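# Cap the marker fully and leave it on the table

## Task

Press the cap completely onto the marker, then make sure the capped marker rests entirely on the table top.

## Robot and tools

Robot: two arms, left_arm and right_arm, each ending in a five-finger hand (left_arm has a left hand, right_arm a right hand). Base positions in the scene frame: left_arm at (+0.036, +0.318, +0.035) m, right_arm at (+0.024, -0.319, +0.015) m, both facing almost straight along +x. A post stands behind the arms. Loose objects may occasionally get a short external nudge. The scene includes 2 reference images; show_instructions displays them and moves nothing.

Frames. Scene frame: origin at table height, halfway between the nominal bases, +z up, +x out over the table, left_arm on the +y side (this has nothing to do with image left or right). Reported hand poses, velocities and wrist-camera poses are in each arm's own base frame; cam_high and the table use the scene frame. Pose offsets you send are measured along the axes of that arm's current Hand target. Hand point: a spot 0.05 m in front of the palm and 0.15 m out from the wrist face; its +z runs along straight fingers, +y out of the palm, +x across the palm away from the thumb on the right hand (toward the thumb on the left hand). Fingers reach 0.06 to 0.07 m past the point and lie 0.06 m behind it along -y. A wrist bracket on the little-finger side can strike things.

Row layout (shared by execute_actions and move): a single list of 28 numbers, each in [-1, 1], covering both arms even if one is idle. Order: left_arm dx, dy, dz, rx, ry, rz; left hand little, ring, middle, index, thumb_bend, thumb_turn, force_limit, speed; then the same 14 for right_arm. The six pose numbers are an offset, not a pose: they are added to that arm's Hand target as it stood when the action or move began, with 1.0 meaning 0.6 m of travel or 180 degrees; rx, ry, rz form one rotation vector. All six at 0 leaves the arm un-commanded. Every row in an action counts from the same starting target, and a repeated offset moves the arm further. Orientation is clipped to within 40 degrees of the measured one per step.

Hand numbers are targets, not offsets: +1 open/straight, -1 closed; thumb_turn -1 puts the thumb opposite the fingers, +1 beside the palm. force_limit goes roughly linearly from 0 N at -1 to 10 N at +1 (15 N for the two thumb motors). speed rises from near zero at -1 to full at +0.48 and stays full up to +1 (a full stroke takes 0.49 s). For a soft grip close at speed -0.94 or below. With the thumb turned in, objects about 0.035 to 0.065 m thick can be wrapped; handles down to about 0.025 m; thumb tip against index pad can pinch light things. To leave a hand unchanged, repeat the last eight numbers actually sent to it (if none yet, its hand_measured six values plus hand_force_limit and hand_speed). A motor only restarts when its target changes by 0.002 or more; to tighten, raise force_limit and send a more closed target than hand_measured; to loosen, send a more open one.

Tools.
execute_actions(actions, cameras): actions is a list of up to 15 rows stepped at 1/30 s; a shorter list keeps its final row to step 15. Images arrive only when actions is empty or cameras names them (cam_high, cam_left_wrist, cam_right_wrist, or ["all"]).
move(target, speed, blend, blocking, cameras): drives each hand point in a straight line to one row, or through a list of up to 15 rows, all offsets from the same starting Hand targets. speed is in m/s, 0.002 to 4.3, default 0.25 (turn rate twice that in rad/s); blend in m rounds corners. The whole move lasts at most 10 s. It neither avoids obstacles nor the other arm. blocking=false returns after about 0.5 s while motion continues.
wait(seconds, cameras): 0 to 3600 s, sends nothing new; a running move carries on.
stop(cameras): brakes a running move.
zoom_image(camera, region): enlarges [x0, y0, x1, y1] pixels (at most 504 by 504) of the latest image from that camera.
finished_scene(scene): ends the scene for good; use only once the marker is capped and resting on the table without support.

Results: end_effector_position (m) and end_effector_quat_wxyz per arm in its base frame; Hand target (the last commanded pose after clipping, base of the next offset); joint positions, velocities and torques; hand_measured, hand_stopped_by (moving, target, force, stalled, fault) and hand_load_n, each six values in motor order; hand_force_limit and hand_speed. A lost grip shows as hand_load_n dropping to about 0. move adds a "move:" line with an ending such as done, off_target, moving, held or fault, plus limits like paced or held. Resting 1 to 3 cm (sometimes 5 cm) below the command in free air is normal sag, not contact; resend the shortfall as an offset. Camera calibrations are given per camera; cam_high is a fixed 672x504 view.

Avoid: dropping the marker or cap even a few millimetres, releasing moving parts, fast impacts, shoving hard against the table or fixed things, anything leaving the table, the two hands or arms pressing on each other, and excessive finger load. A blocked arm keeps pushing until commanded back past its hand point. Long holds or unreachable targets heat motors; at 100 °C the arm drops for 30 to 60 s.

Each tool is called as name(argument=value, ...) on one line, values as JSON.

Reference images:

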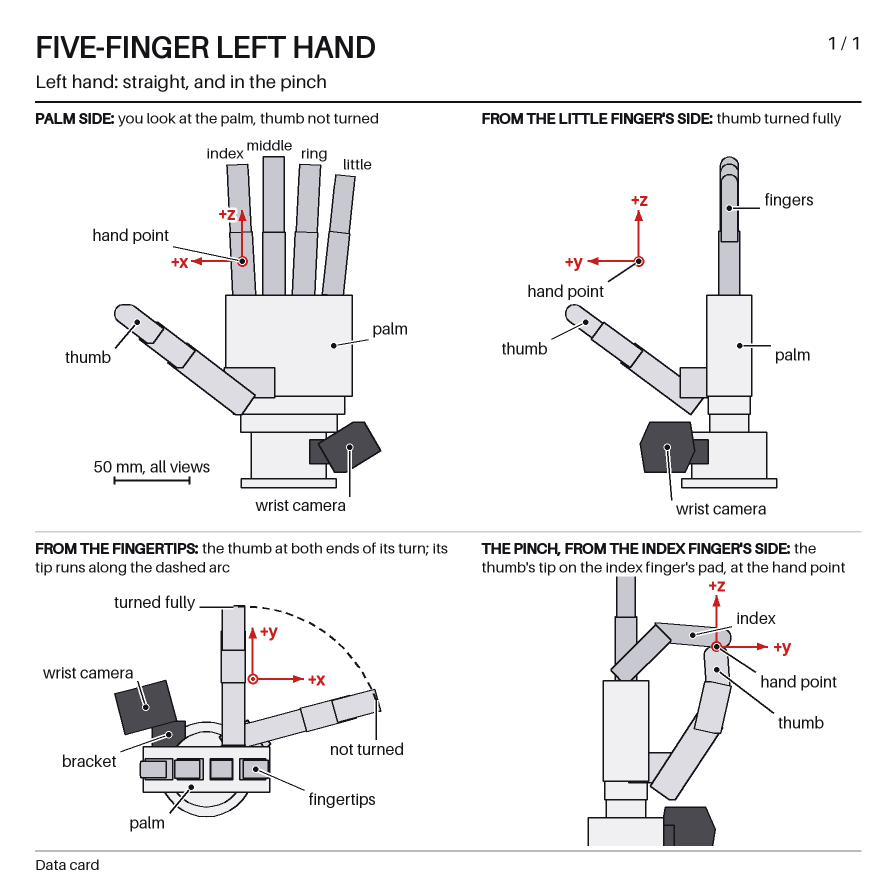

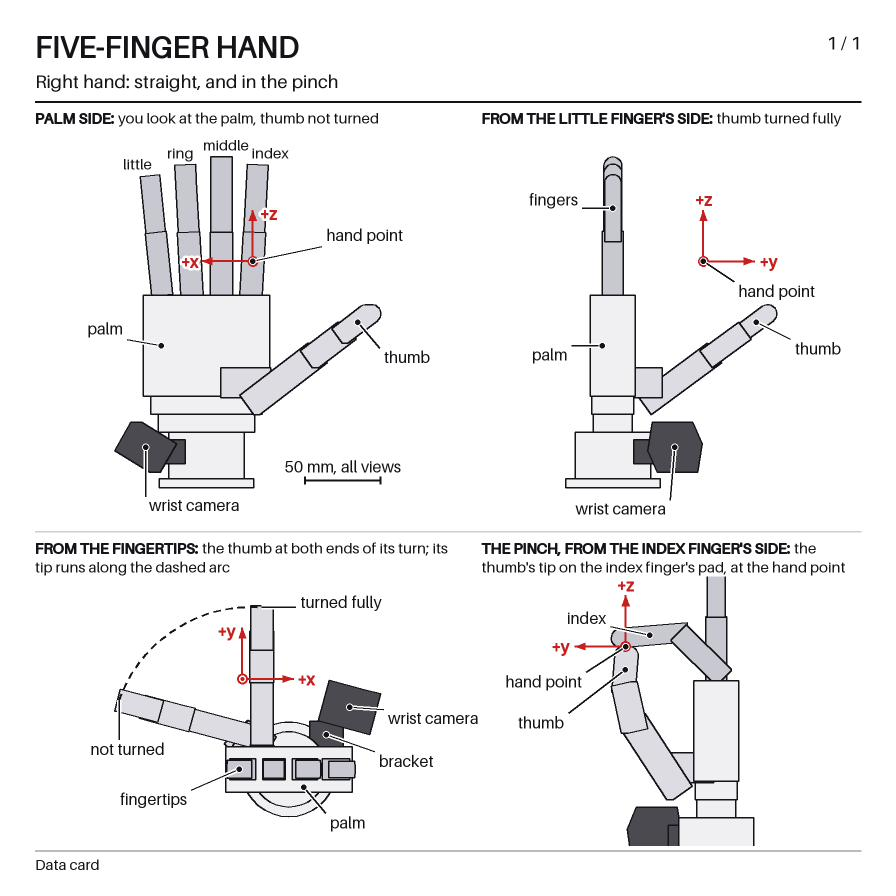

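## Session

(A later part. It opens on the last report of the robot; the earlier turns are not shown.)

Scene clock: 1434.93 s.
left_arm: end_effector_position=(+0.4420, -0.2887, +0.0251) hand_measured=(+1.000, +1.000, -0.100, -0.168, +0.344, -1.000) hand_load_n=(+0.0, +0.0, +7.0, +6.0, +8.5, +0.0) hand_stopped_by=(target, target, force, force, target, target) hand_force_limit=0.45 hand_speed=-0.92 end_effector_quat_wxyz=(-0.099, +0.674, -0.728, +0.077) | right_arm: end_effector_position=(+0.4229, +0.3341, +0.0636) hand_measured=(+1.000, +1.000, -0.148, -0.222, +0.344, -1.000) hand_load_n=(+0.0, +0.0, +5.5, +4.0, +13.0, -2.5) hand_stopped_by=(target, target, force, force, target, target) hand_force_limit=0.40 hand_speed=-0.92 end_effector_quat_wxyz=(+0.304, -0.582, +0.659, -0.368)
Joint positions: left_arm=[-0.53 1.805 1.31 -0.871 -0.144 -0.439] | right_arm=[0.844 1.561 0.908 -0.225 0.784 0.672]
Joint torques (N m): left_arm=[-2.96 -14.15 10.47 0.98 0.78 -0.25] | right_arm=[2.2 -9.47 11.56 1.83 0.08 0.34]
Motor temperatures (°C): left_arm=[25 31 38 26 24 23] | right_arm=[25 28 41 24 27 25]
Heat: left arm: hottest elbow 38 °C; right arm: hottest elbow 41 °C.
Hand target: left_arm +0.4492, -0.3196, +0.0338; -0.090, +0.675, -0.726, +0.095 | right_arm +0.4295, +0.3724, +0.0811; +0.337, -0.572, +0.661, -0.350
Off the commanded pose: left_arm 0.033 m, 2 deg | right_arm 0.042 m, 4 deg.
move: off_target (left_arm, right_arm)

wait(seconds=0, cameras=["cam_left_wrist","cam_right_wrist"])

zoom_image(camera="cam_left_wrist", region=[220, 120, 360, 350])

zoom_image(camera="cam_left_wrist", region=[280, 230, 340, 320])

Scene clock: 1449.33 s.
left_arm: end_effector_position=(+0.4420, -0.2887, +0.0251) hand_measured=(+1.000, +1.000, -0.100, -0.168, +0.344, -1.000) hand_load_n=(+0.0, +0.0, +7.0, +6.0, +8.0, +0.0) hand_stopped_by=(target, target, force, force, target, target) hand_force_limit=0.45 hand_speed=-0.92 end_effector_quat_wxyz=(-0.099, +0.674, -0.728, +0.077) | right_arm: end_effector_position=(+0.4229, +0.3341, +0.0635) hand_measured=(+1.000, +1.000, -0.148, -0.222, +0.344, -1.000) hand_load_n=(+0.0, +0.0, +6.0, +4.0, +13.0, -2.5) hand_stopped_by=(target, target, force, force, target, target) hand_force_limit=0.40 hand_speed=-0.92 end_effector_quat_wxyz=(+0.303, -0.582, +0.659, -0.368)
Joint positions: left_arm=[-0.53 1.805 1.31 -0.871 -0.144 -0.439] | right_arm=[0.844 1.561 0.908 -0.226 0.784 0.672]
Joint torques (N m): left_arm=[-2.84 -14.15 10.52 0.92 0.78 -0.24] | right_arm=[2.08 -9.35 11.6 1.84 0.08 0.34]
Heat: left arm: hottest elbow 39 °C; right arm: hottest elbow 43 °C.
Hand target: left_arm +0.4492, -0.3196, +0.0338; -0.090, +0.675, -0.726, +0.095 | right_arm +0.4295, +0.3723, +0.0810; +0.337, -0.572, +0.661, -0.350
Off the commanded pose: left_arm 0.033 m, 2 deg | right_arm 0.043 m, 4 deg.
cam_left_wrist: T_world_to_cam=[[0.91301, -0.32201, 0.25043, -0.50624], [-0.40298, -0.80732, 0.4311, -0.06781], [0.06336, -0.49452, -0.86686, -0.03475]] pos_world=[0.43708, -0.23495, 0.12589]
cam_right_wrist: T_world_to_cam=[[-0.56312, -0.24721, -0.78853, 0.36898], [-0.47055, 0.88033, 0.06004, -0.10045], [0.67932, 0.40486, -0.61206, -0.26536]] pos_world=[0.34078, 0.28708, 0.13457]

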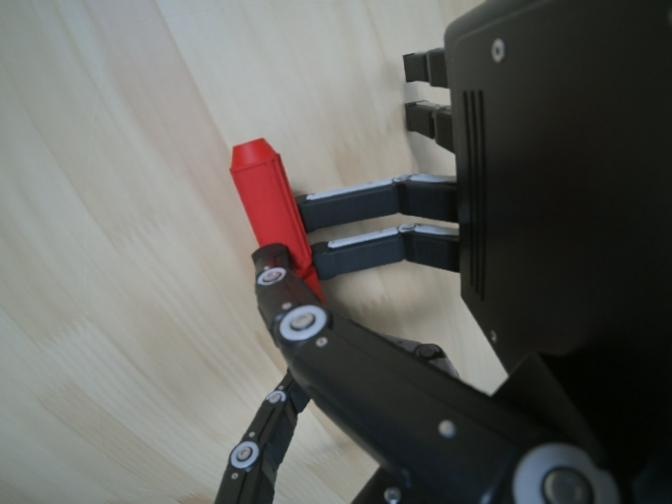

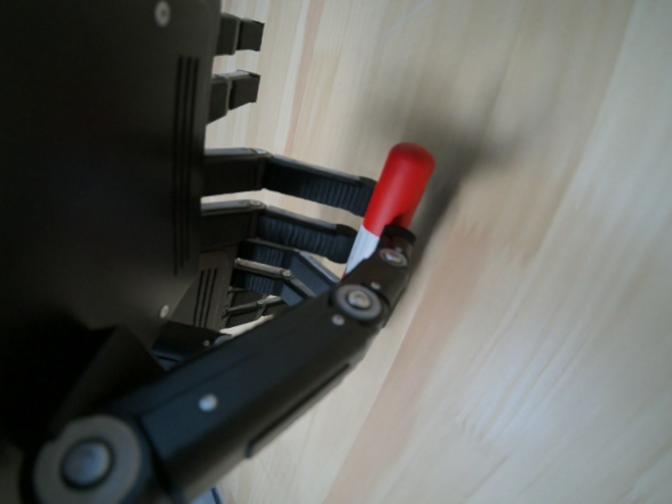

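Scaled by 2.191 from the camera's image (finer frame: 960x720).

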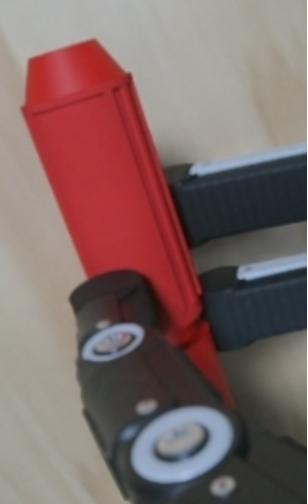

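Scaled by 5.600 from the camera's image (finer frame: 960x720).

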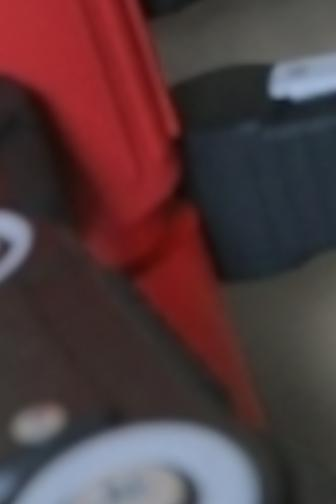

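move(target=[0.015,-0.0035,-0.0129,0,0.0092,-0.0025, 1,1,-0.7,-0.7,0.34,-1,0.45,-0.92, -0.0157,-0.0113,-0.007,0,-0.0066,0.0108, 1,1,-0.7,-0.7,0.34,-1,0.4,-0.92], speed=0.03)

Scene clock: 1461.27 s.
left_arm: end_effector_position=(+0.4406, -0.2902, +0.0262) hand_measured=(+1.000, +1.000, -0.100, -0.168, +0.344, -1.000) hand_load_n=(+0.0, +0.0, +6.5, +6.5, +8.0, -0.5) hand_stopped_by=(target, target, force, force, target, target) hand_force_limit=0.45 hand_speed=-0.92 end_effector_quat_wxyz=(-0.094, +0.675, -0.728, +0.076) | right_arm: end_effector_position=(+0.4224, +0.3345, +0.0635) hand_measured=(+1.000, +1.000, -0.148, -0.222, +0.344, -1.000) hand_load_n=(+0.0, +0.0, +6.5, +3.5, +13.0, -4.0) hand_stopped_by=(target, target, force, force, target, target) hand_force_limit=0.40 hand_speed=-0.92 end_effector_quat_wxyz=(+0.302, -0.581, +0.661, -0.366)
Joint positions: left_arm=[-0.53 1.805 1.313 -0.877 -0.134 -0.44] | right_arm=[0.844 1.561 0.911 -0.235 0.781 0.68]
Joint torques (N m): left_arm=[-3.37 -14.86 10.92 1.07 1.52 -0.33] | right_arm=[2.55 -10.23 12.16 2.1 -0.34 0.47]
Heat: left arm: hottest elbow 40 °C; right arm: hottest elbow 44 °C.
Hand target: left_arm +0.4485, -0.3286, +0.0418; -0.079, +0.676, -0.725, +0.105 | right_arm +0.4307, +0.3812, +0.0895; +0.349, -0.565, +0.667, -0.338
Off the commanded pose: left_arm 0.042 m, 4 deg | right_arm 0.054 m, 7 deg.
move: off_target (left_arm, right_arm)

wait(seconds=0, cameras=["cam_left_wrist","cam_right_wrist"])

zoom_image(camera="cam_left_wrist", region=[280, 230, 340, 320])

zoom_image(camera="cam_right_wrist", region=[320, 120, 460, 300])

Scene clock: 1466.33 s.
left_arm: end_effector_position=(+0.4406, -0.2902, +0.0262) hand_measured=(+1.000, +1.000, -0.100, -0.168, +0.344, -1.000) hand_load_n=(+0.0, +0.0, +6.5, +6.5, +7.5, -1.0) hand_stopped_by=(target, target, force, force, target, target) hand_force_limit=0.45 hand_speed=-0.92 end_effector_quat_wxyz=(-0.094, +0.675, -0.728, +0.076) | right_arm: end_effector_position=(+0.4223, +0.3345, +0.0635) hand_measured=(+1.000, +1.000, -0.148, -0.222, +0.344, -1.000) hand_load_n=(+0.0, +0.0, +6.0, +3.5, +13.0, -4.0) hand_stopped_by=(target, target, force, force, target, target) hand_force_limit=0.40 hand_speed=-0.92 end_effector_quat_wxyz=(+0.302, -0.581, +0.661, -0.366)
Joint positions: left_arm=[-0.53 1.805 1.313 -0.877 -0.134 -0.44] | right_arm=[0.844 1.561 0.911 -0.236 0.781 0.681]
Joint torques (N m): left_arm=[-3.19 -14.97 10.91 1.01 1.51 -0.34] | right_arm=[2.37 -10.23 12.18 2.11 -0.33 0.48]
Heat: left arm: hottest elbow 39 °C; right arm: hottest elbow 44 °C.
Hand target: left_arm +0.4485, -0.3286, +0.0418; -0.079, +0.676, -0.725, +0.105 | right_arm +0.4306, +0.3812, +0.0894; +0.349, -0.565, +0.667, -0.338
Off the commanded pose: left_arm 0.042 m, 4 deg | right_arm 0.054 m, 7 deg.
cam_left_wrist: T_world_to_cam=[[0.91478, -0.32074, 0.24558, -0.50609], [-0.39999, -0.80424, 0.43956, -0.07068], [0.05651, -0.50033, -0.86399, -0.03315]] pos_world=[0.43657, -0.23576, 0.12671]
cam_right_wrist: T_world_to_cam=[[-0.56778, -0.24271, -0.78659, 0.3691], [-0.4675, 0.88157, 0.06544, -0.10307], [0.67755, 0.40489, -0.614, -0.26434]] pos_world=[0.34049, 0.28747, 0.13477]

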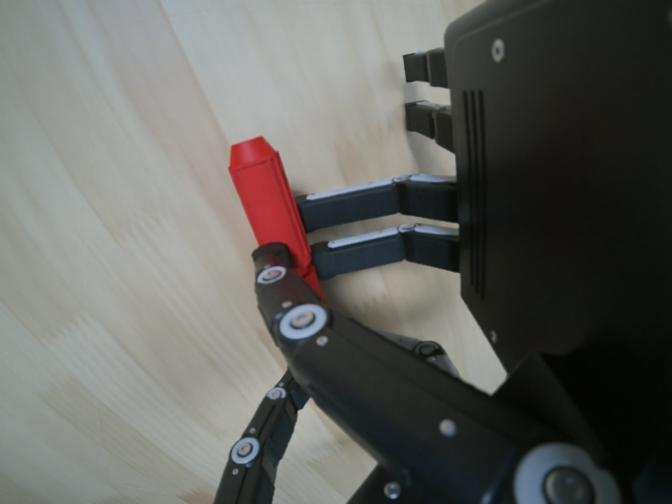

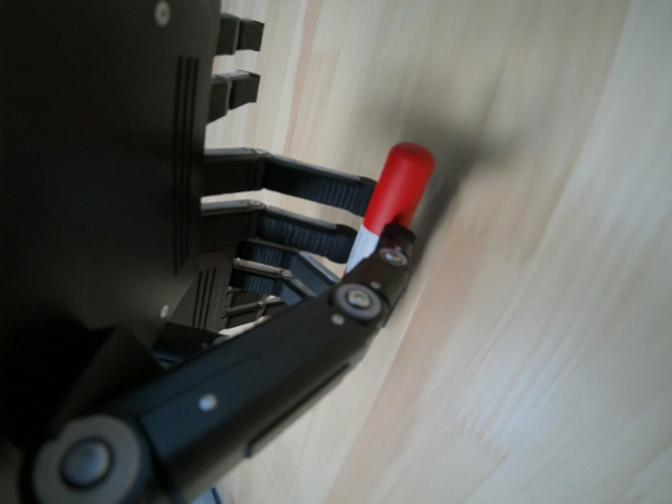

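Scaled by 5.600 from the camera's image (finer frame: 960x720).

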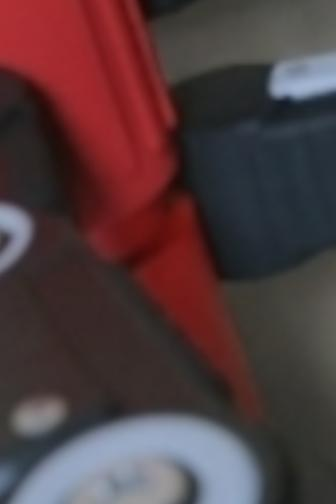

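Scaled by 2.800 from the camera's image (finer frame: 960x720).

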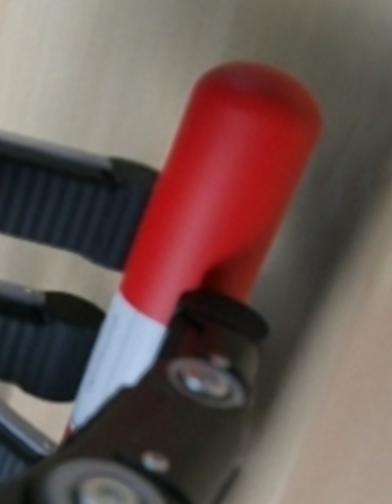

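move(target=[0,0,0,0,0,0, 1,1,-0.75,-0.75,0.34,-1,0.6,-0.92, 0,0,0,0,0,0, 1,1,-0.75,-0.75,0.34,-1,0.35,-0.92])

move(target=[0.02,-0.0018,-0.0064,0,0.0046,-0.0012, 1,1,-0.75,-0.75,0.34,-1,0.6,-0.92, -0.0204,-0.0056,-0.0035,0,-0.0066,0.0108, 1,1,-0.75,-0.75,0.34,-1,0.35,-0.92], speed=0.03, cameras=["cam_left_wrist","cam_right_wrist"])

Scene clock: 1491.07 s.
left_arm: end_effector_position=(+0.4404, -0.2901, +0.0262) hand_measured=(+1.000, +1.000, -0.114, -0.180, +0.344, -1.000) hand_load_n=(-0.5, +0.0, +8.0, +8.5, +11.5, +0.0) hand_stopped_by=(target, target, force, force, target, target) hand_force_limit=0.60 hand_speed=-0.92 end_effector_quat_wxyz=(-0.093, +0.675, -0.728, +0.076) | right_arm: end_effector_position=(+0.4223, +0.3345, +0.0635) hand_measured=(+1.000, +1.000, -0.152, -0.242, +0.344, -1.000) hand_load_n=(+0.0, +0.0, +6.0, +6.5, +15.5, -4.0) hand_stopped_by=(target, target, force, force, target, target) hand_force_limit=0.35 hand_speed=-0.92 end_effector_quat_wxyz=(+0.302, -0.581, +0.661, -0.366)
Joint positions: left_arm=[-0.53 1.805 1.313 -0.877 -0.134 -0.44] | right_arm=[0.844 1.561 0.911 -0.236 0.781 0.681]
Joint torques (N m): left_arm=[-3.43 -14.86 10.89 1.02 1.5 -0.33] | right_arm=[2.43 -10.23 12.1 2.09 -0.33 0.46]
Heat: left arm: hottest elbow 39 °C; right arm: hottest elbow 45 °C.
Hand target: left_arm +0.4485, -0.3286, +0.0418; -0.079, +0.676, -0.725, +0.105 | right_arm +0.4306, +0.3812, +0.0894; +0.349, -0.565, +0.667, -0.338
Off the commanded pose: left_arm 0.042 m, 4 deg | right_arm 0.054 m, 7 deg.
move: done

Scene clock: 1492.00 s.
left_arm: end_effector_position=(+0.4404, -0.2903, +0.0281) hand_measured=(+1.000, +1.000, -0.114, -0.180, +0.344, -1.000) hand_load_n=(+0.0, +0.0, +8.0, +8.5, +11.5, -1.5) hand_stopped_by=(target, target, force, force, target, target) hand_force_limit=0.60 hand_speed=-0.92 end_effector_quat_wxyz=(-0.092, +0.675, -0.728, +0.074) | right_arm: end_effector_position=(+0.4226, +0.3362, +0.0644) hand_measured=(+1.000, +1.000, -0.152, -0.242, +0.344, -1.000) hand_load_n=(+0.0, +0.0, +6.0, +6.0, +15.0, -4.5) hand_stopped_by=(target, target, force, force, target, target) hand_force_limit=0.35 hand_speed=-0.92 end_effector_quat_wxyz=(+0.304, -0.578, +0.665, -0.362)
Joint positions: left_arm=[-0.53 1.806 1.32 -0.889 -0.134 -0.442] | right_arm=[0.844 1.561 0.914 -0.24 0.777 0.693]
Joint torques (N m): left_arm=[-4.6 -14.86 11.47 1.18 1.96 -0.47] | right_arm=[3.08 -10.23 12.81 2.44 -0.62 0.59]
Heat: left arm: hottest elbow 39 °C; right arm: hottest elbow 45 °C.
Hand target: left_arm +0.4476, -0.3404, +0.0462; -0.074, +0.677, -0.724, +0.110 | right_arm +0.4320, +0.3931, +0.0945; +0.362, -0.557, +0.673, -0.326
Off the commanded pose: left_arm 0.054 m, 5 deg | right_arm 0.065 m, 8 deg.
move: off_target (left_arm, right_arm)
cam_left_wrist: T_world_to_cam=[[0.91656, -0.32003, 0.2398, -0.50679], [-0.39646, -0.80563, 0.44019, -0.07359], [0.05232, -0.49854, -0.86529, -0.02926]] pos_world=[0.43686, -0.23605, 0.12861]
cam_right_wrist: T_world_to_cam=[[-0.56985, -0.23142, -0.78849, 0.36763], [-0.46357, 0.8828, 0.07594, -0.10725], [0.67851, 0.4088, -0.61034, -0.26664]] pos_world=[0.34069, 0.28875, 0.13527]

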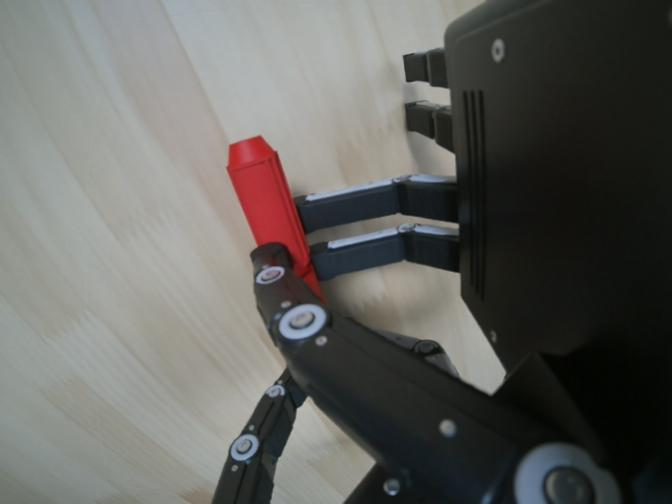

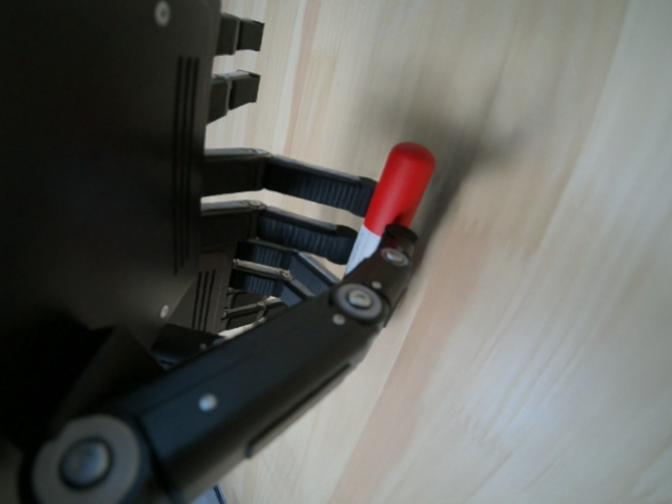

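move(target=[0.02,-0.0018,-0.0064,0,0.0061,-0.0016, 1,1,-0.75,-0.75,0.34,-1,0.6,-0.92, -0.0204,-0.0056,-0.0035,0,-0.0044,0.0072, 1,1,-0.75,-0.75,0.34,-1,0.35,-0.92], speed=0.03)

Scene clock: 1501.43 s.
left_arm: end_effector_position=(+0.4426, -0.3020, +0.0359) hand_measured=(+1.000, +1.000, -0.114, -0.182, +0.342, -1.000) hand_load_n=(+0.0, +0.0, +2.5, +0.0, +0.0, -0.5) hand_stopped_by=(target, target, force, force, target, target) hand_force_limit=0.60 hand_speed=-0.92 end_effector_quat_wxyz=(-0.083, +0.678, -0.726, +0.084) | right_arm: end_effector_position=(+0.4228, +0.3449, +0.0687) hand_measured=(+1.000, +1.000, -0.152, -0.242, +0.344, -1.000) hand_load_n=(+0.0, +0.0, +6.5, +7.0, +14.5, -3.5) hand_stopped_by=(target, target, force, force, target, target) hand_force_limit=0.35 hand_speed=-0.92 end_effector_quat_wxyz=(+0.313, -0.570, +0.672, -0.354)
Joint positions: left_arm=[-0.538 1.807 1.342 -0.898 -0.113 -0.458] | right_arm=[0.852 1.562 0.927 -0.25 0.773 0.728]
Joint torques (N m): left_arm=[-4.95 -14.62 11.14 1.48 1.68 -0.48] | right_arm=[3.14 -9.99 13.5 2.52 -0.59 0.52]
Heat: left arm: hottest elbow 39 °C; right arm: hottest elbow 45 °C.
Hand target: left_arm +0.4467, -0.3523, +0.0506; -0.067, +0.677, -0.723, +0.117 | right_arm +0.4334, +0.4047, +0.0998; +0.370, -0.551, +0.677, -0.318
Off the commanded pose: left_arm 0.052 m, 4 deg | right_arm 0.068 m, 8 deg.
move: off_target (left_arm, right_arm)

wait(seconds=0, cameras=["cam_left_wrist","cam_right_wrist","cam_high"])

zoom_image(camera="cam_left_wrist", region=[220, 120, 360, 350])

Scene clock: 1503.83 s.
left_arm: end_effector_position=(+0.4426, -0.3020, +0.0359) hand_measured=(+1.000, +1.000, -0.114, -0.182, +0.342, -1.000) hand_load_n=(+0.0, +0.0, +2.5, +0.0, +0.0, -0.5) hand_stopped_by=(target, target, force, force, target, target) hand_force_limit=0.60 hand_speed=-0.92 end_effector_quat_wxyz=(-0.083, +0.678, -0.726, +0.084) | right_arm: end_effector_position=(+0.4228, +0.3449, +0.0687) hand_measured=(+1.000, +1.000, -0.152, -0.242, +0.344, -1.000) hand_load_n=(+0.0, +0.0, +6.5, +7.0, +14.5, -3.5) hand_stopped_by=(target, target, force, force, target, target) hand_force_limit=0.35 hand_speed=-0.92 end_effector_quat_wxyz=(+0.313, -0.570, +0.672, -0.354)
Joint positions: left_arm=[-0.538 1.807 1.342 -0.898 -0.113 -0.458] | right_arm=[0.852 1.562 0.927 -0.25 0.773 0.728]
Joint torques (N m): left_arm=[-4.89 -14.56 11.12 1.44 1.68 -0.49] | right_arm=[3.14 -9.76 13.49 2.43 -0.6 0.51]
Heat: left arm: hottest elbow 39 °C; right arm: hottest elbow 45 °C.
Hand target: left_arm +0.4467, -0.3523, +0.0506; -0.067, +0.677, -0.723, +0.117 | right_arm +0.4334, +0.4047, +0.0998; +0.370, -0.551, +0.677, -0.318
Off the commanded pose: left_arm 0.052 m, 4 deg | right_arm 0.068 m, 8 deg.
cam_left_wrist: T_world_to_cam=[[0.91765, -0.30989, 0.24876, -0.51217], [-0.39361, -0.79496, 0.46165, -0.08445], [0.05469, -0.52155, -0.85147, -0.0369]] pos_world=[0.43877, -0.2451, 0.13498]
cam_right_wrist: T_world_to_cam=[[-0.56911, -0.20112, -0.79729, 0.36297], [-0.45615, 0.88397, 0.10261, -0.12061], [0.68414, 0.42208, -0.59481, -0.27572]] pos_world=[0.34018, 0.296, 0.13777]

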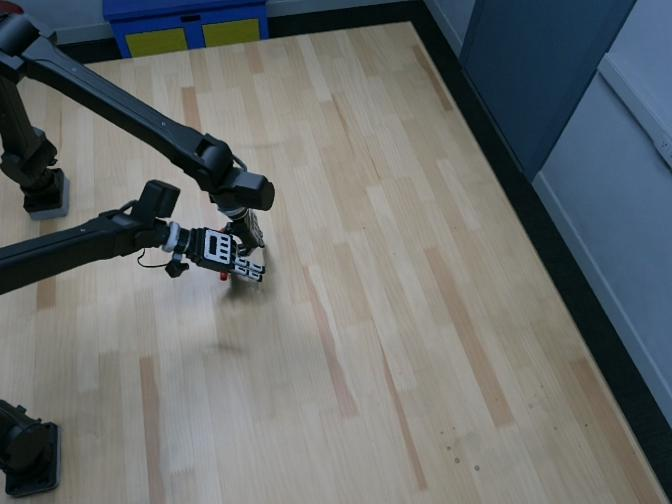

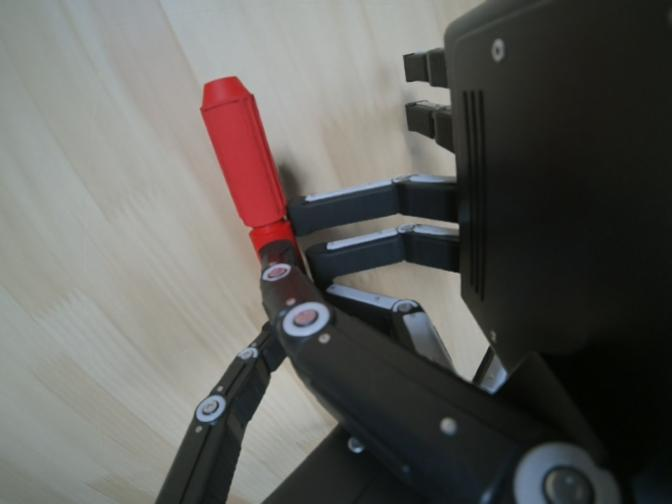

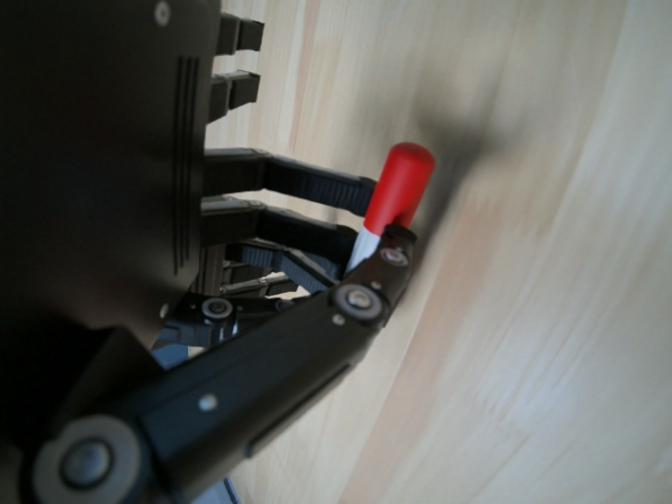

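Scaled by 2.191 from the camera's image (finer frame: 960x720).

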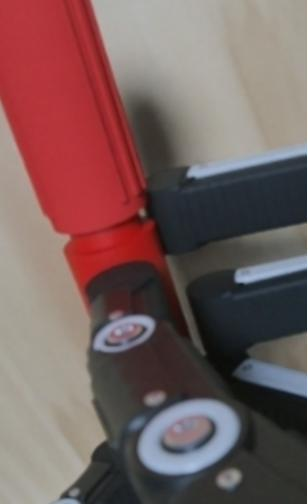

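move(target=[-0.07,0,0.01,0,0,0, 1,1,-0.75,-0.75,0.34,-1,0.6,-0.92, 0.07,0.0,0.0,0,0,0, 1,1,-0.75,-0.75,0.34,-1,0.35,-0.92], speed=0.04, cameras=["cam_left_wrist","cam_right_wrist"])

zoom_image(camera="cam_left_wrist", region=[220, 180, 320, 280])

Scene clock: 1511.50 s.
left_arm: end_effector_position=(+0.4457, -0.2986, +0.0354) hand_measured=(+1.000, +1.000, -0.114, -0.182, +0.342, -1.000) hand_load_n=(+0.0, +0.0, +0.0, -1.0, +0.0, +0.0) hand_stopped_by=(target, target, force, force, target, target) hand_force_limit=0.60 hand_speed=-0.92 end_effector_quat_wxyz=(-0.068, +0.677, -0.727, +0.092) | right_arm: end_effector_position=(+0.4237, +0.3443, +0.0694) hand_measured=(+1.000, +1.000, -0.152, -0.242, +0.344, -1.000) hand_load_n=(+0.0, +0.0, +6.0, +7.5, +12.5, -1.5) hand_stopped_by=(target, target, force, force, target, target) hand_force_limit=0.35 hand_speed=-0.92 end_effector_quat_wxyz=(+0.333, -0.566, +0.675, -0.337)
Joint positions: left_arm=[-0.517 1.807 1.337 -0.883 -0.075 -0.437] | right_arm=[0.836 1.544 0.893 -0.185 0.732 0.717]
Joint torques (N m): left_arm=[-0.73 -16.67 6.9 2.69 0.67 -0.04] | right_arm=[0.44 -12.28 8.05 2.95 -0.3 0.17]
Heat: left arm: hottest elbow 39 °C; right arm: hottest elbow 45 °C.
Hand target: left_arm +0.4514, -0.3109, +0.0423; -0.067, +0.677, -0.723, +0.117 | right_arm +0.4286, +0.3634, +0.0936; +0.370, -0.551, +0.677, -0.318
Off the commanded pose: left_arm 0.015 m, 3 deg | right_arm 0.031 m, 5 deg.
move: off_target (left_arm, right_arm)
cam_left_wrist: T_world_to_cam=[[0.91794, -0.30875, 0.24913, -0.51356], [-0.39452, -0.77658, 0.49121, -0.07556], [0.04181, -0.54919, -0.83465, -0.03881]] pos_world=[0.44323, -0.23855, 0.13267]
cam_right_wrist: T_world_to_cam=[[-0.55932, -0.1719, -0.81093, 0.35063], [-0.47265, 0.86979, 0.14163, -0.11051], [0.681, 0.46251, -0.56774, -0.29014]] pos_world=[0.34147, 0.29059, 0.13526]

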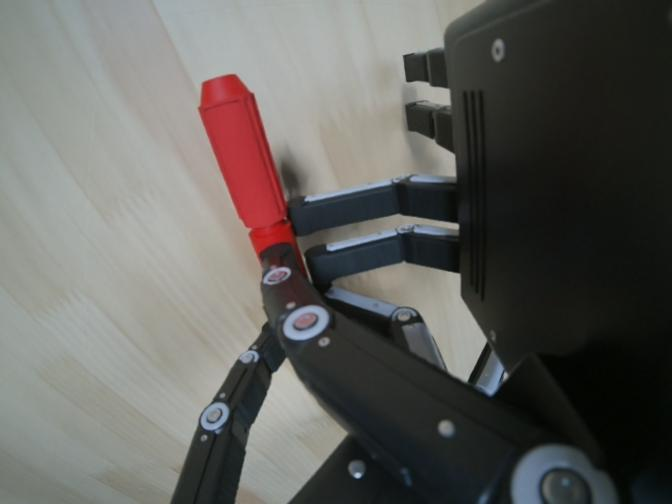

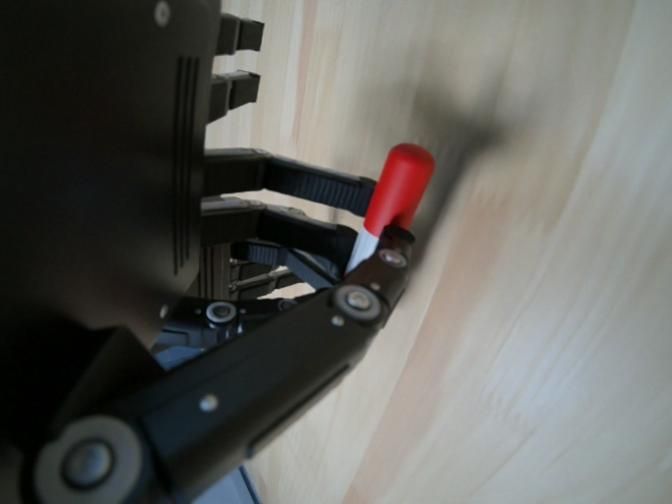

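Scaled by 5.040 from the camera's image (finer frame: 960x720).

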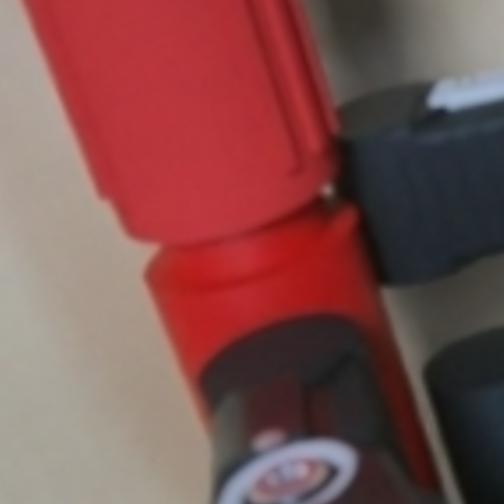

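zoom_image(camera="cam_left_wrist", region=[240, 205, 300, 245])

Scaled by 8.400 from the camera's image (finer frame: 960x720).

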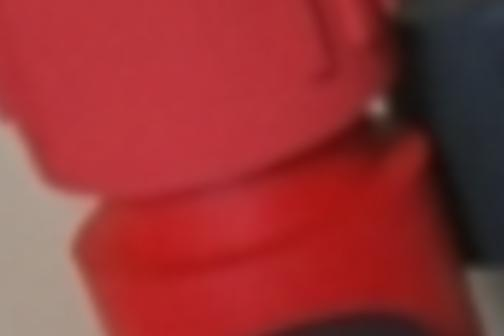

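move(target=[0,0,0,0,0,0, 1,1,0.3,0.3,0.34,-1,0.4,-0.7, 0,0,0,0,0,0, 1,1,-0.75,-0.75,0.34,-1,0.35,-0.92], cameras=["cam_left_wrist","cam_right_wrist"])

Scene clock: 1569.60 s.
left_arm: end_effector_position=(+0.4492, -0.3043, +0.0372) hand_measured=(+1.000, +1.000, +0.300, +0.300, +0.342, -1.000) hand_load_n=(+0.0, +0.0, +0.0, +0.0, +0.0, -1.0) hand_stopped_by=(target, target, target, target, target, target) hand_force_limit=0.40 hand_speed=-0.70 end_effector_quat_wxyz=(-0.066, +0.676, -0.727, +0.105) | right_arm: end_effector_position=(+0.4230, +0.3501, +0.0714) hand_measured=(+1.000, +1.000, -0.152, -0.242, +0.344, -1.000) hand_load_n=(+0.0, +0.0, +6.0, +7.0, +13.0, -1.5) hand_stopped_by=(target, target, force, force, target, target) hand_force_limit=0.35 hand_speed=-0.92 end_effector_quat_wxyz=(+0.341, -0.567, +0.675, -0.327)
Joint positions: left_arm=[-0.518 1.806 1.337 -0.862 -0.062 -0.438] | right_arm=[0.837 1.541 0.892 -0.171 0.713 0.72]
Joint torques (N m): left_arm=[-0.56 -16.67 6.93 1.88 0.11 -0.04] | right_arm=[0.44 -12.16 8.16 2.52 0.31 0.16]
Heat: left arm: hottest elbow 36 °C; right arm: hottest elbow 41 °C.
Hand target: left_arm +0.4514, -0.3111, +0.0424; -0.067, +0.677, -0.723, +0.117 | right_arm +0.4285, +0.3635, +0.0935; +0.370, -0.551, +0.677, -0.318
Off the commanded pose: left_arm 0.009 m, 1 deg | right_arm 0.027 m, 4 deg.
move: done
cam_left_wrist: T_world_to_cam=[[0.91349, -0.30564, 0.26856, -0.51678], [-0.40358, -0.76438, 0.50283, -0.072], [0.0516, -0.56771, -0.82161, -0.05108]] pos_world=[0.44565, -0.24198, 0.13302]
cam_right_wrist: T_world_to_cam=[[-0.55734, -0.15959, -0.81481, 0.34793], [-0.48305, 0.8605, 0.16187, -0.10995], [0.67531, 0.48381, -0.55668, -0.29701]] pos_world=[0.34137, 0.29384, 0.13596]

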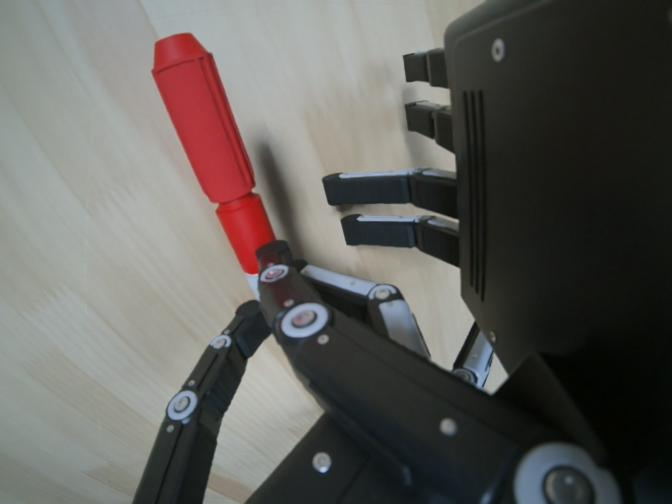

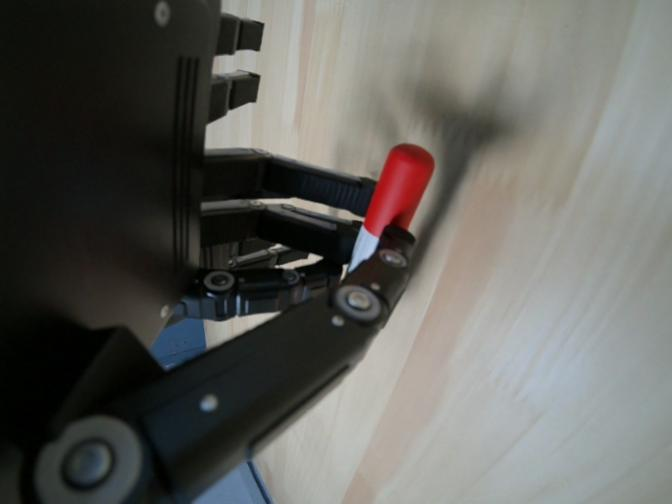

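zoom_image(camera="cam_left_wrist", region=[200, 170, 280, 230])

zoom_image(camera="cam_left_wrist", region=[130, 20, 300, 310])

Scaled by 6.300 from the camera's image (finer frame: 960x720).

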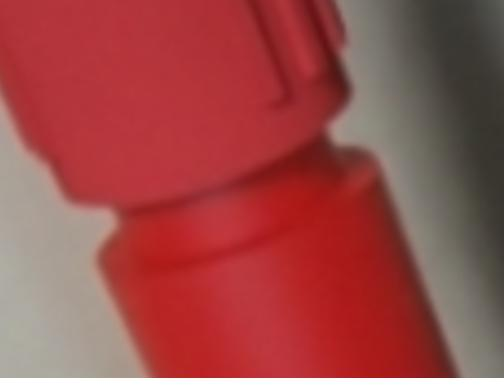

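Scaled by 1.738 from the camera's image (finer frame: 960x720).

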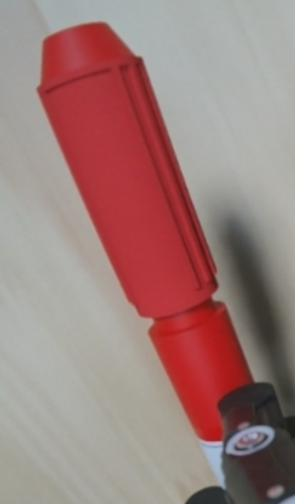

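move(target=[[0,0,0,0,0,0, 1,1,0.4,0.4,0.62,-1,0.4,-0.5, 0,0,0,0,0,0, 1,1,-0.75,-0.75,0.34,-1,0.35,-0.92],[-0.048,0,-0.01,0,-0.0154,0.0042, 1,1,0.4,0.4,0.62,-1,0.4,-0.5, 0,0,0,0,0.0151,-0.0241, 1,1,-0.75,-0.75,0.34,-1,0.35,-0.92]], speed=0.04, cameras=["cam_left_wrist","cam_right_wrist"])

Scene clock: 1613.47 s.
left_arm: end_effector_position=(+0.4561, -0.2889, +0.0446) hand_measured=(+1.000, +1.000, +0.400, +0.400, +0.620, -1.000) hand_load_n=(+0.0, +0.0, +0.0, +0.0, +0.0, +0.0) hand_stopped_by=(target, target, target, target, target, target) hand_force_limit=0.40 hand_speed=-0.50 end_effector_quat_wxyz=(-0.084, +0.677, -0.723, +0.105) | right_arm: end_effector_position=(+0.4229, +0.3451, +0.0752) hand_measured=(+1.000, +1.000, -0.152, -0.242, +0.344, -1.000) hand_load_n=(+0.0, +0.0, +6.0, +7.0, +13.0, -1.5) hand_stopped_by=(target, target, force, force, target, target) hand_force_limit=0.35 hand_speed=-0.92 end_effector_quat_wxyz=(+0.326, -0.569, +0.670, -0.347)
Joint positions: left_arm=[-0.5 1.783 1.329 -0.862 -0.094 -0.423] | right_arm=[0.846 1.541 0.911 -0.218 0.755 0.711]
Joint torques (N m): left_arm=[0.56 -16.5 6.19 0.84 -0.17 0.22] | right_arm=[0.91 -10.58 10.54 1.42 0.57 -0.06]
Heat: left arm: hottest elbow 35 °C; right arm: hottest elbow 41 °C.
Hand target: left_arm +0.4519, -0.2818, +0.0462; -0.085, +0.675, -0.726, +0.100 | right_arm +0.4285, +0.3634, +0.0936; +0.342, -0.569, +0.664, -0.345
Off the commanded pose: left_arm 0.008 m, 1 deg | right_arm 0.027 m, 2 deg.
move: off_target (right_arm)
cam_left_wrist: T_world_to_cam=[[0.90911, -0.30199, 0.28691, -0.5182], [-0.40859, -0.78052, 0.47313, -0.06222], [0.08106, -0.54736, -0.83296, -0.04367]] pos_world=[0.44922, -0.22895, 0.14174]
cam_right_wrist: T_world_to_cam=[[-0.55663, -0.19138, -0.80841, 0.36047], [-0.47117, 0.87419, 0.11747, -0.11281], [0.68422, 0.44628, -0.57678, -0.28173]] pos_world=[0.34026, 0.29334, 0.14217]

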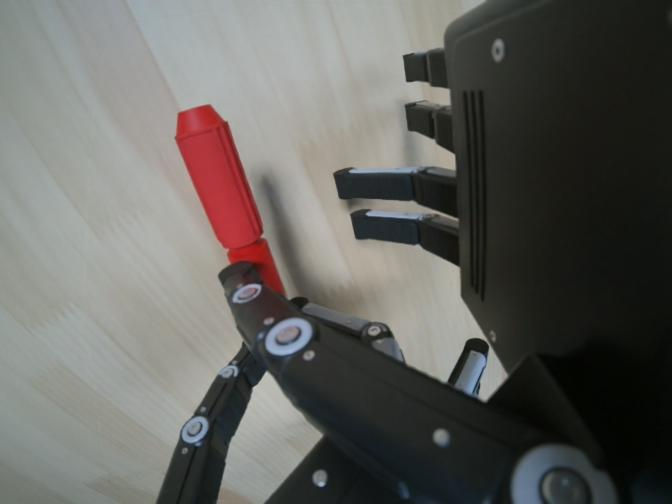

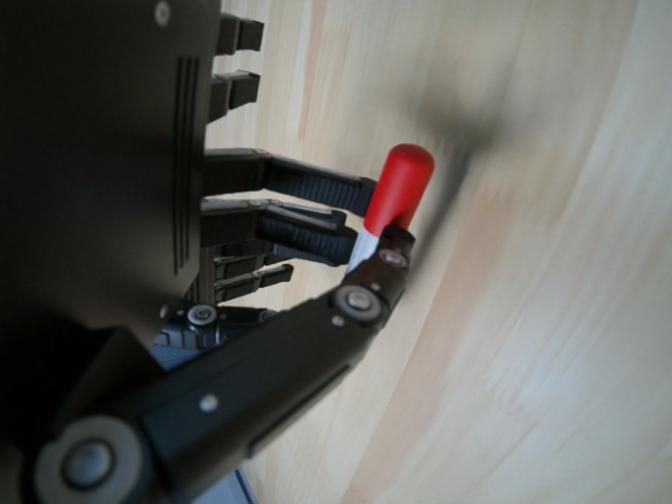

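move(target=[[-0.0392,0.0198,-0.0057,0,0,0, 1,1,0.4,0.4,0.7,-1,0.4,-0.5, 0,0,0,0,0,0, 1,1,-0.75,-0.75,0.34,-1,0.35,-0.92],[-0.0392,0.0232,0.0068,0,0,0, 1,1,0.4,0.4,0.7,-1,0.4,-0.5, 0,0,0,0,0,0, 1,1,-0.75,-0.75,0.34,-1,0.35,-0.92]], speed=0.05, cameras=["cam_left_wrist"])

Scene clock: 1638.03 s.
left_arm: end_effector_position=(+0.4421, -0.2602, +0.0416) hand_measured=(+1.000, +1.000, +0.400, +0.400, +0.700, -1.000) hand_load_n=(+0.0, +0.0, -0.5, +0.5, +0.0, +0.0) hand_stopped_by=(target, target, target, target, target, target) hand_force_limit=0.40 hand_speed=-0.50 end_effector_quat_wxyz=(-0.085, +0.678, -0.723, +0.099) | right_arm: end_effector_position=(+0.4229, +0.3451, +0.0752) hand_measured=(+1.000, +1.000, -0.152, -0.242, +0.344, -1.000) hand_load_n=(+0.0, +0.0, +5.5, +6.5, +13.0, -1.5) hand_stopped_by=(target, target, force, force, target, target) hand_force_limit=0.35 hand_speed=-0.92 end_effector_quat_wxyz=(+0.326, -0.569, +0.670, -0.347)
Joint positions: left_arm=[-0.465 1.732 1.25 -0.843 -0.09 -0.391] | right_arm=[0.846 1.541 0.911 -0.218 0.755 0.711]
Joint torques (N m): left_arm=[0.32 -14.56 6.16 1.8 0.05 0.22] | right_arm=[0.85 -10.7 10.51 1.37 0.56 -0.04]
Heat: left arm: hottest elbow 35 °C; right arm: hottest elbow 41 °C.
Hand target: left_arm +0.4414, -0.2575, +0.0385; -0.085, +0.675, -0.726, +0.100 | right_arm +0.4285, +0.3634, +0.0936; +0.342, -0.569, +0.664, -0.345
Off the commanded pose: left_arm 0.004 m, 1 deg | right_arm 0.027 m, 2 deg.
move: done
cam_left_wrist: T_world_to_cam=[[0.91213, -0.30226, 0.27688, -0.49683], [-0.40282, -0.78602, 0.46895, -0.04796], [0.07589, -0.53927, -0.8387, -0.0246]] pos_world=[0.43572, -0.20114, 0.13942]

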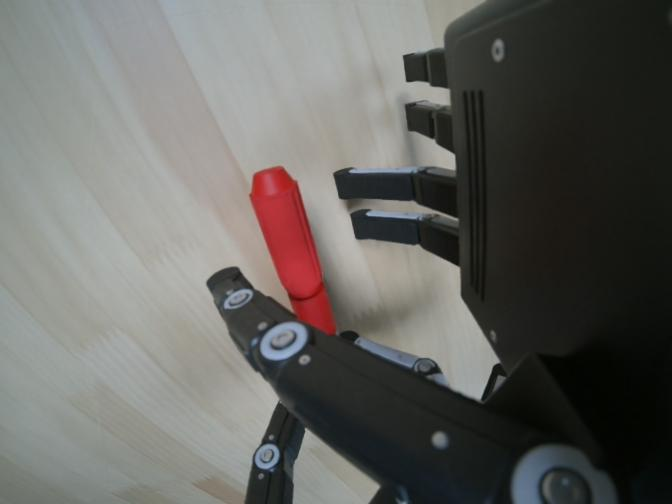

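move(target=[[0,-0.0015,0.0129,0,0,0, 1,1,0.4,0.4,0.7,-1,0.4,-0.5, 0,0,0,0,0,0, 1,1,-0.75,-0.75,0.34,-1,0.35,-0.92],[0,-0.0015,0.0129,0,0,0, 1,1,-0.7,-0.7,0.34,-1,0.5,-0.92, 0,0,0,0,0,0, 1,1,-0.75,-0.75,0.34,-1,0.35,-0.92]], speed=0.05, cameras=["cam_left_wrist"])

Scene clock: 1650.87 s.
left_arm: end_effector_position=(+0.4478, -0.2619, +0.0422) hand_measured=(+1.000, +1.000, -0.324, -0.682, +0.342, -1.000) hand_load_n=(-0.5, +0.0, +2.5, +7.0, +5.5, +0.0) hand_stopped_by=(target, target, force, force, target, target) hand_force_limit=0.50 hand_speed=-0.92 end_effector_quat_wxyz=(-0.088, +0.677, -0.722, +0.109) | right_arm: end_effector_position=(+0.4215, +0.3473, +0.0758) hand_measured=(+1.000, +1.000, -0.152, -0.244, +0.344, -1.000) hand_load_n=(+0.0, +0.0, +6.5, +0.5, +6.5, +1.5) hand_stopped_by=(target, target, force, force, target, target) hand_force_limit=0.35 hand_speed=-0.92 end_effector_quat_wxyz=(+0.327, -0.572, +0.668, -0.347)
Joint positions: left_arm=[-0.463 1.732 1.25 -0.821 -0.089 -0.387] | right_arm=[0.851 1.541 0.912 -0.219 0.755 0.708]
Joint torques (N m): left_arm=[0.38 -13.63 6.15 1.61 0.01 0.21] | right_arm=[0.62 -10.46 10.44 1.4 0.56 -0.02]
Heat: left arm: hottest elbow 35 °C; right arm: hottest elbow 42 °C.
Hand target: left_arm +0.4442, -0.2579, +0.0313; -0.085, +0.675, -0.726, +0.100 | right_arm +0.4285, +0.3634, +0.0937; +0.342, -0.569, +0.664, -0.345
Off the commanded pose: left_arm 0.012 m, 1 deg | right_arm 0.025 m, 2 deg.
move: moving (left_arm; no rest 5 s after target 2's new numbers were sent); target 2's new numbers were sent with left_arm's hand 0.012 m and 1 deg from that target
cam_left_wrist: T_world_to_cam=[[0.90618, -0.30063, 0.29742, -0.50058], [-0.41296, -0.78061, 0.46916, -0.0413], [0.09112, -0.54797, -0.83152, -0.0349]] pos_world=[0.43974, -0.20185, 0.13924]

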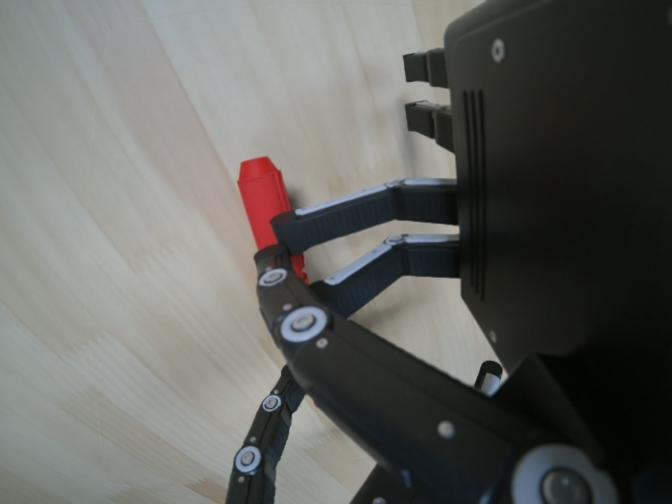

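move(target=[0,0,0,0,0,0, 1,1,0.4,0.4,0.7,-1,0.4,-0.7, 0,0,0,0,0,0, 1,1,-0.75,-0.75,0.34,-1,0.35,-0.92], speed=0.05, cameras=["cam_left_wrist","cam_right_wrist"])

Scene clock: 1658.37 s.
left_arm: end_effector_position=(+0.4478, -0.2619, +0.0422) hand_measured=(+1.000, +1.000, +0.400, +0.400, +0.700, -1.000) hand_load_n=(+0.0, +0.0, +0.0, +0.0, +0.0, +0.0) hand_stopped_by=(target, target, target, target, target, target) hand_force_limit=0.40 hand_speed=-0.70 end_effector_quat_wxyz=(-0.088, +0.677, -0.722, +0.109) | right_arm: end_effector_position=(+0.4215, +0.3473, +0.0758) hand_measured=(+1.000, +1.000, -0.152, -0.244, +0.344, -1.000) hand_load_n=(-0.5, +0.0, +6.5, +0.0, +6.5, +2.0) hand_stopped_by=(target, target, force, force, target, target) hand_force_limit=0.35 hand_speed=-0.92 end_effector_quat_wxyz=(+0.327, -0.572, +0.668, -0.347)
Joint positions: left_arm=[-0.463 1.732 1.25 -0.821 -0.089 -0.387] | right_arm=[0.851 1.541 0.912 -0.219 0.755 0.708]
Joint torques (N m): left_arm=[0.5 -13.63 6.09 1.51 0.01 0.22] | right_arm=[0.44 -10.7 10.37 1.39 0.55 -0.02]
Heat: left arm: hottest elbow 35 °C; right arm: hottest elbow 43 °C.
Hand target: left_arm +0.4442, -0.2579, +0.0313; -0.085, +0.675, -0.726, +0.100 | right_arm +0.4285, +0.3634, +0.0937; +0.342, -0.569, +0.664, -0.345
Off the commanded pose: left_arm 0.012 m, 1 deg | right_arm 0.025 m, 2 deg.
move: done
cam_left_wrist: T_world_to_cam=[[0.90618, -0.30063, 0.29742, -0.50058], [-0.41296, -0.78061, 0.46916, -0.0413], [0.09112, -0.54797, -0.83152, -0.0349]] pos_world=[0.43974, -0.20185, 0.13924]
cam_right_wrist: T_world_to_cam=[[-0.55502, -0.19668, -0.80825, 0.36168], [-0.47675, 0.87144, 0.11532, -0.11197], [0.68167, 0.44934, -0.57743, -0.28138]] pos_world=[0.33916, 0.29514, 0.14277]

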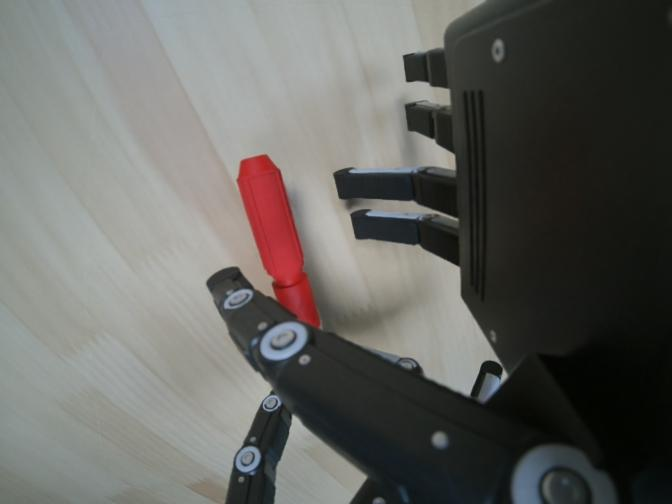

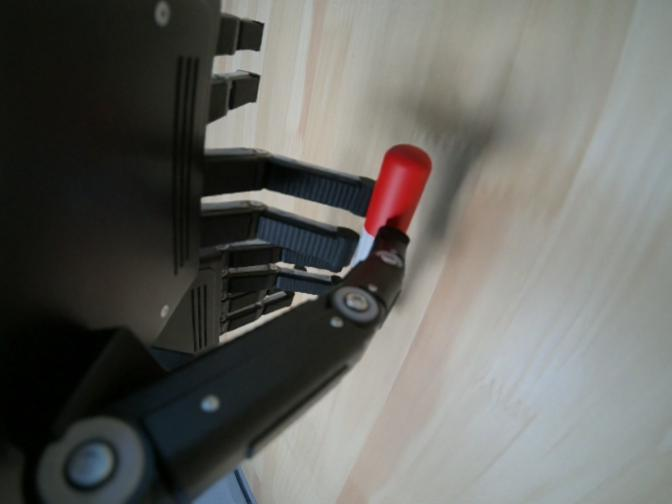

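zoom_image(camera="cam_left_wrist", region=[220, 140, 340, 340])

Scaled by 2.520 from the camera's image (finer frame: 960x720).

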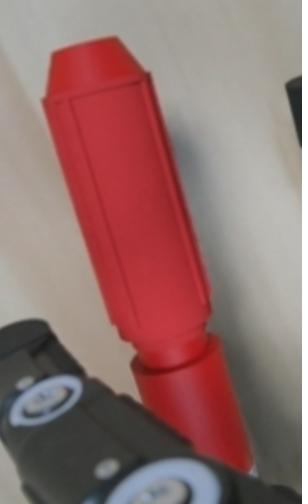

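zoom_image(camera="cam_left_wrist", region=[255, 250, 325, 310])

Scaled by 7.200 from the camera's image (finer frame: 960x720).

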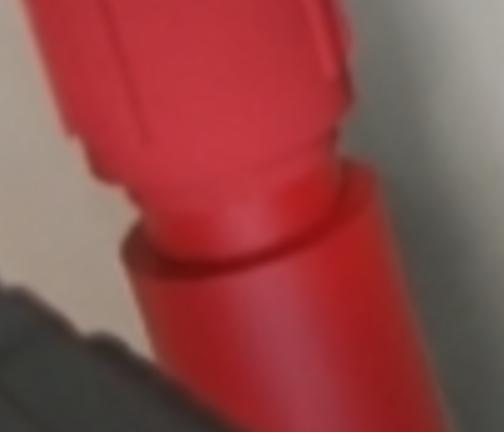

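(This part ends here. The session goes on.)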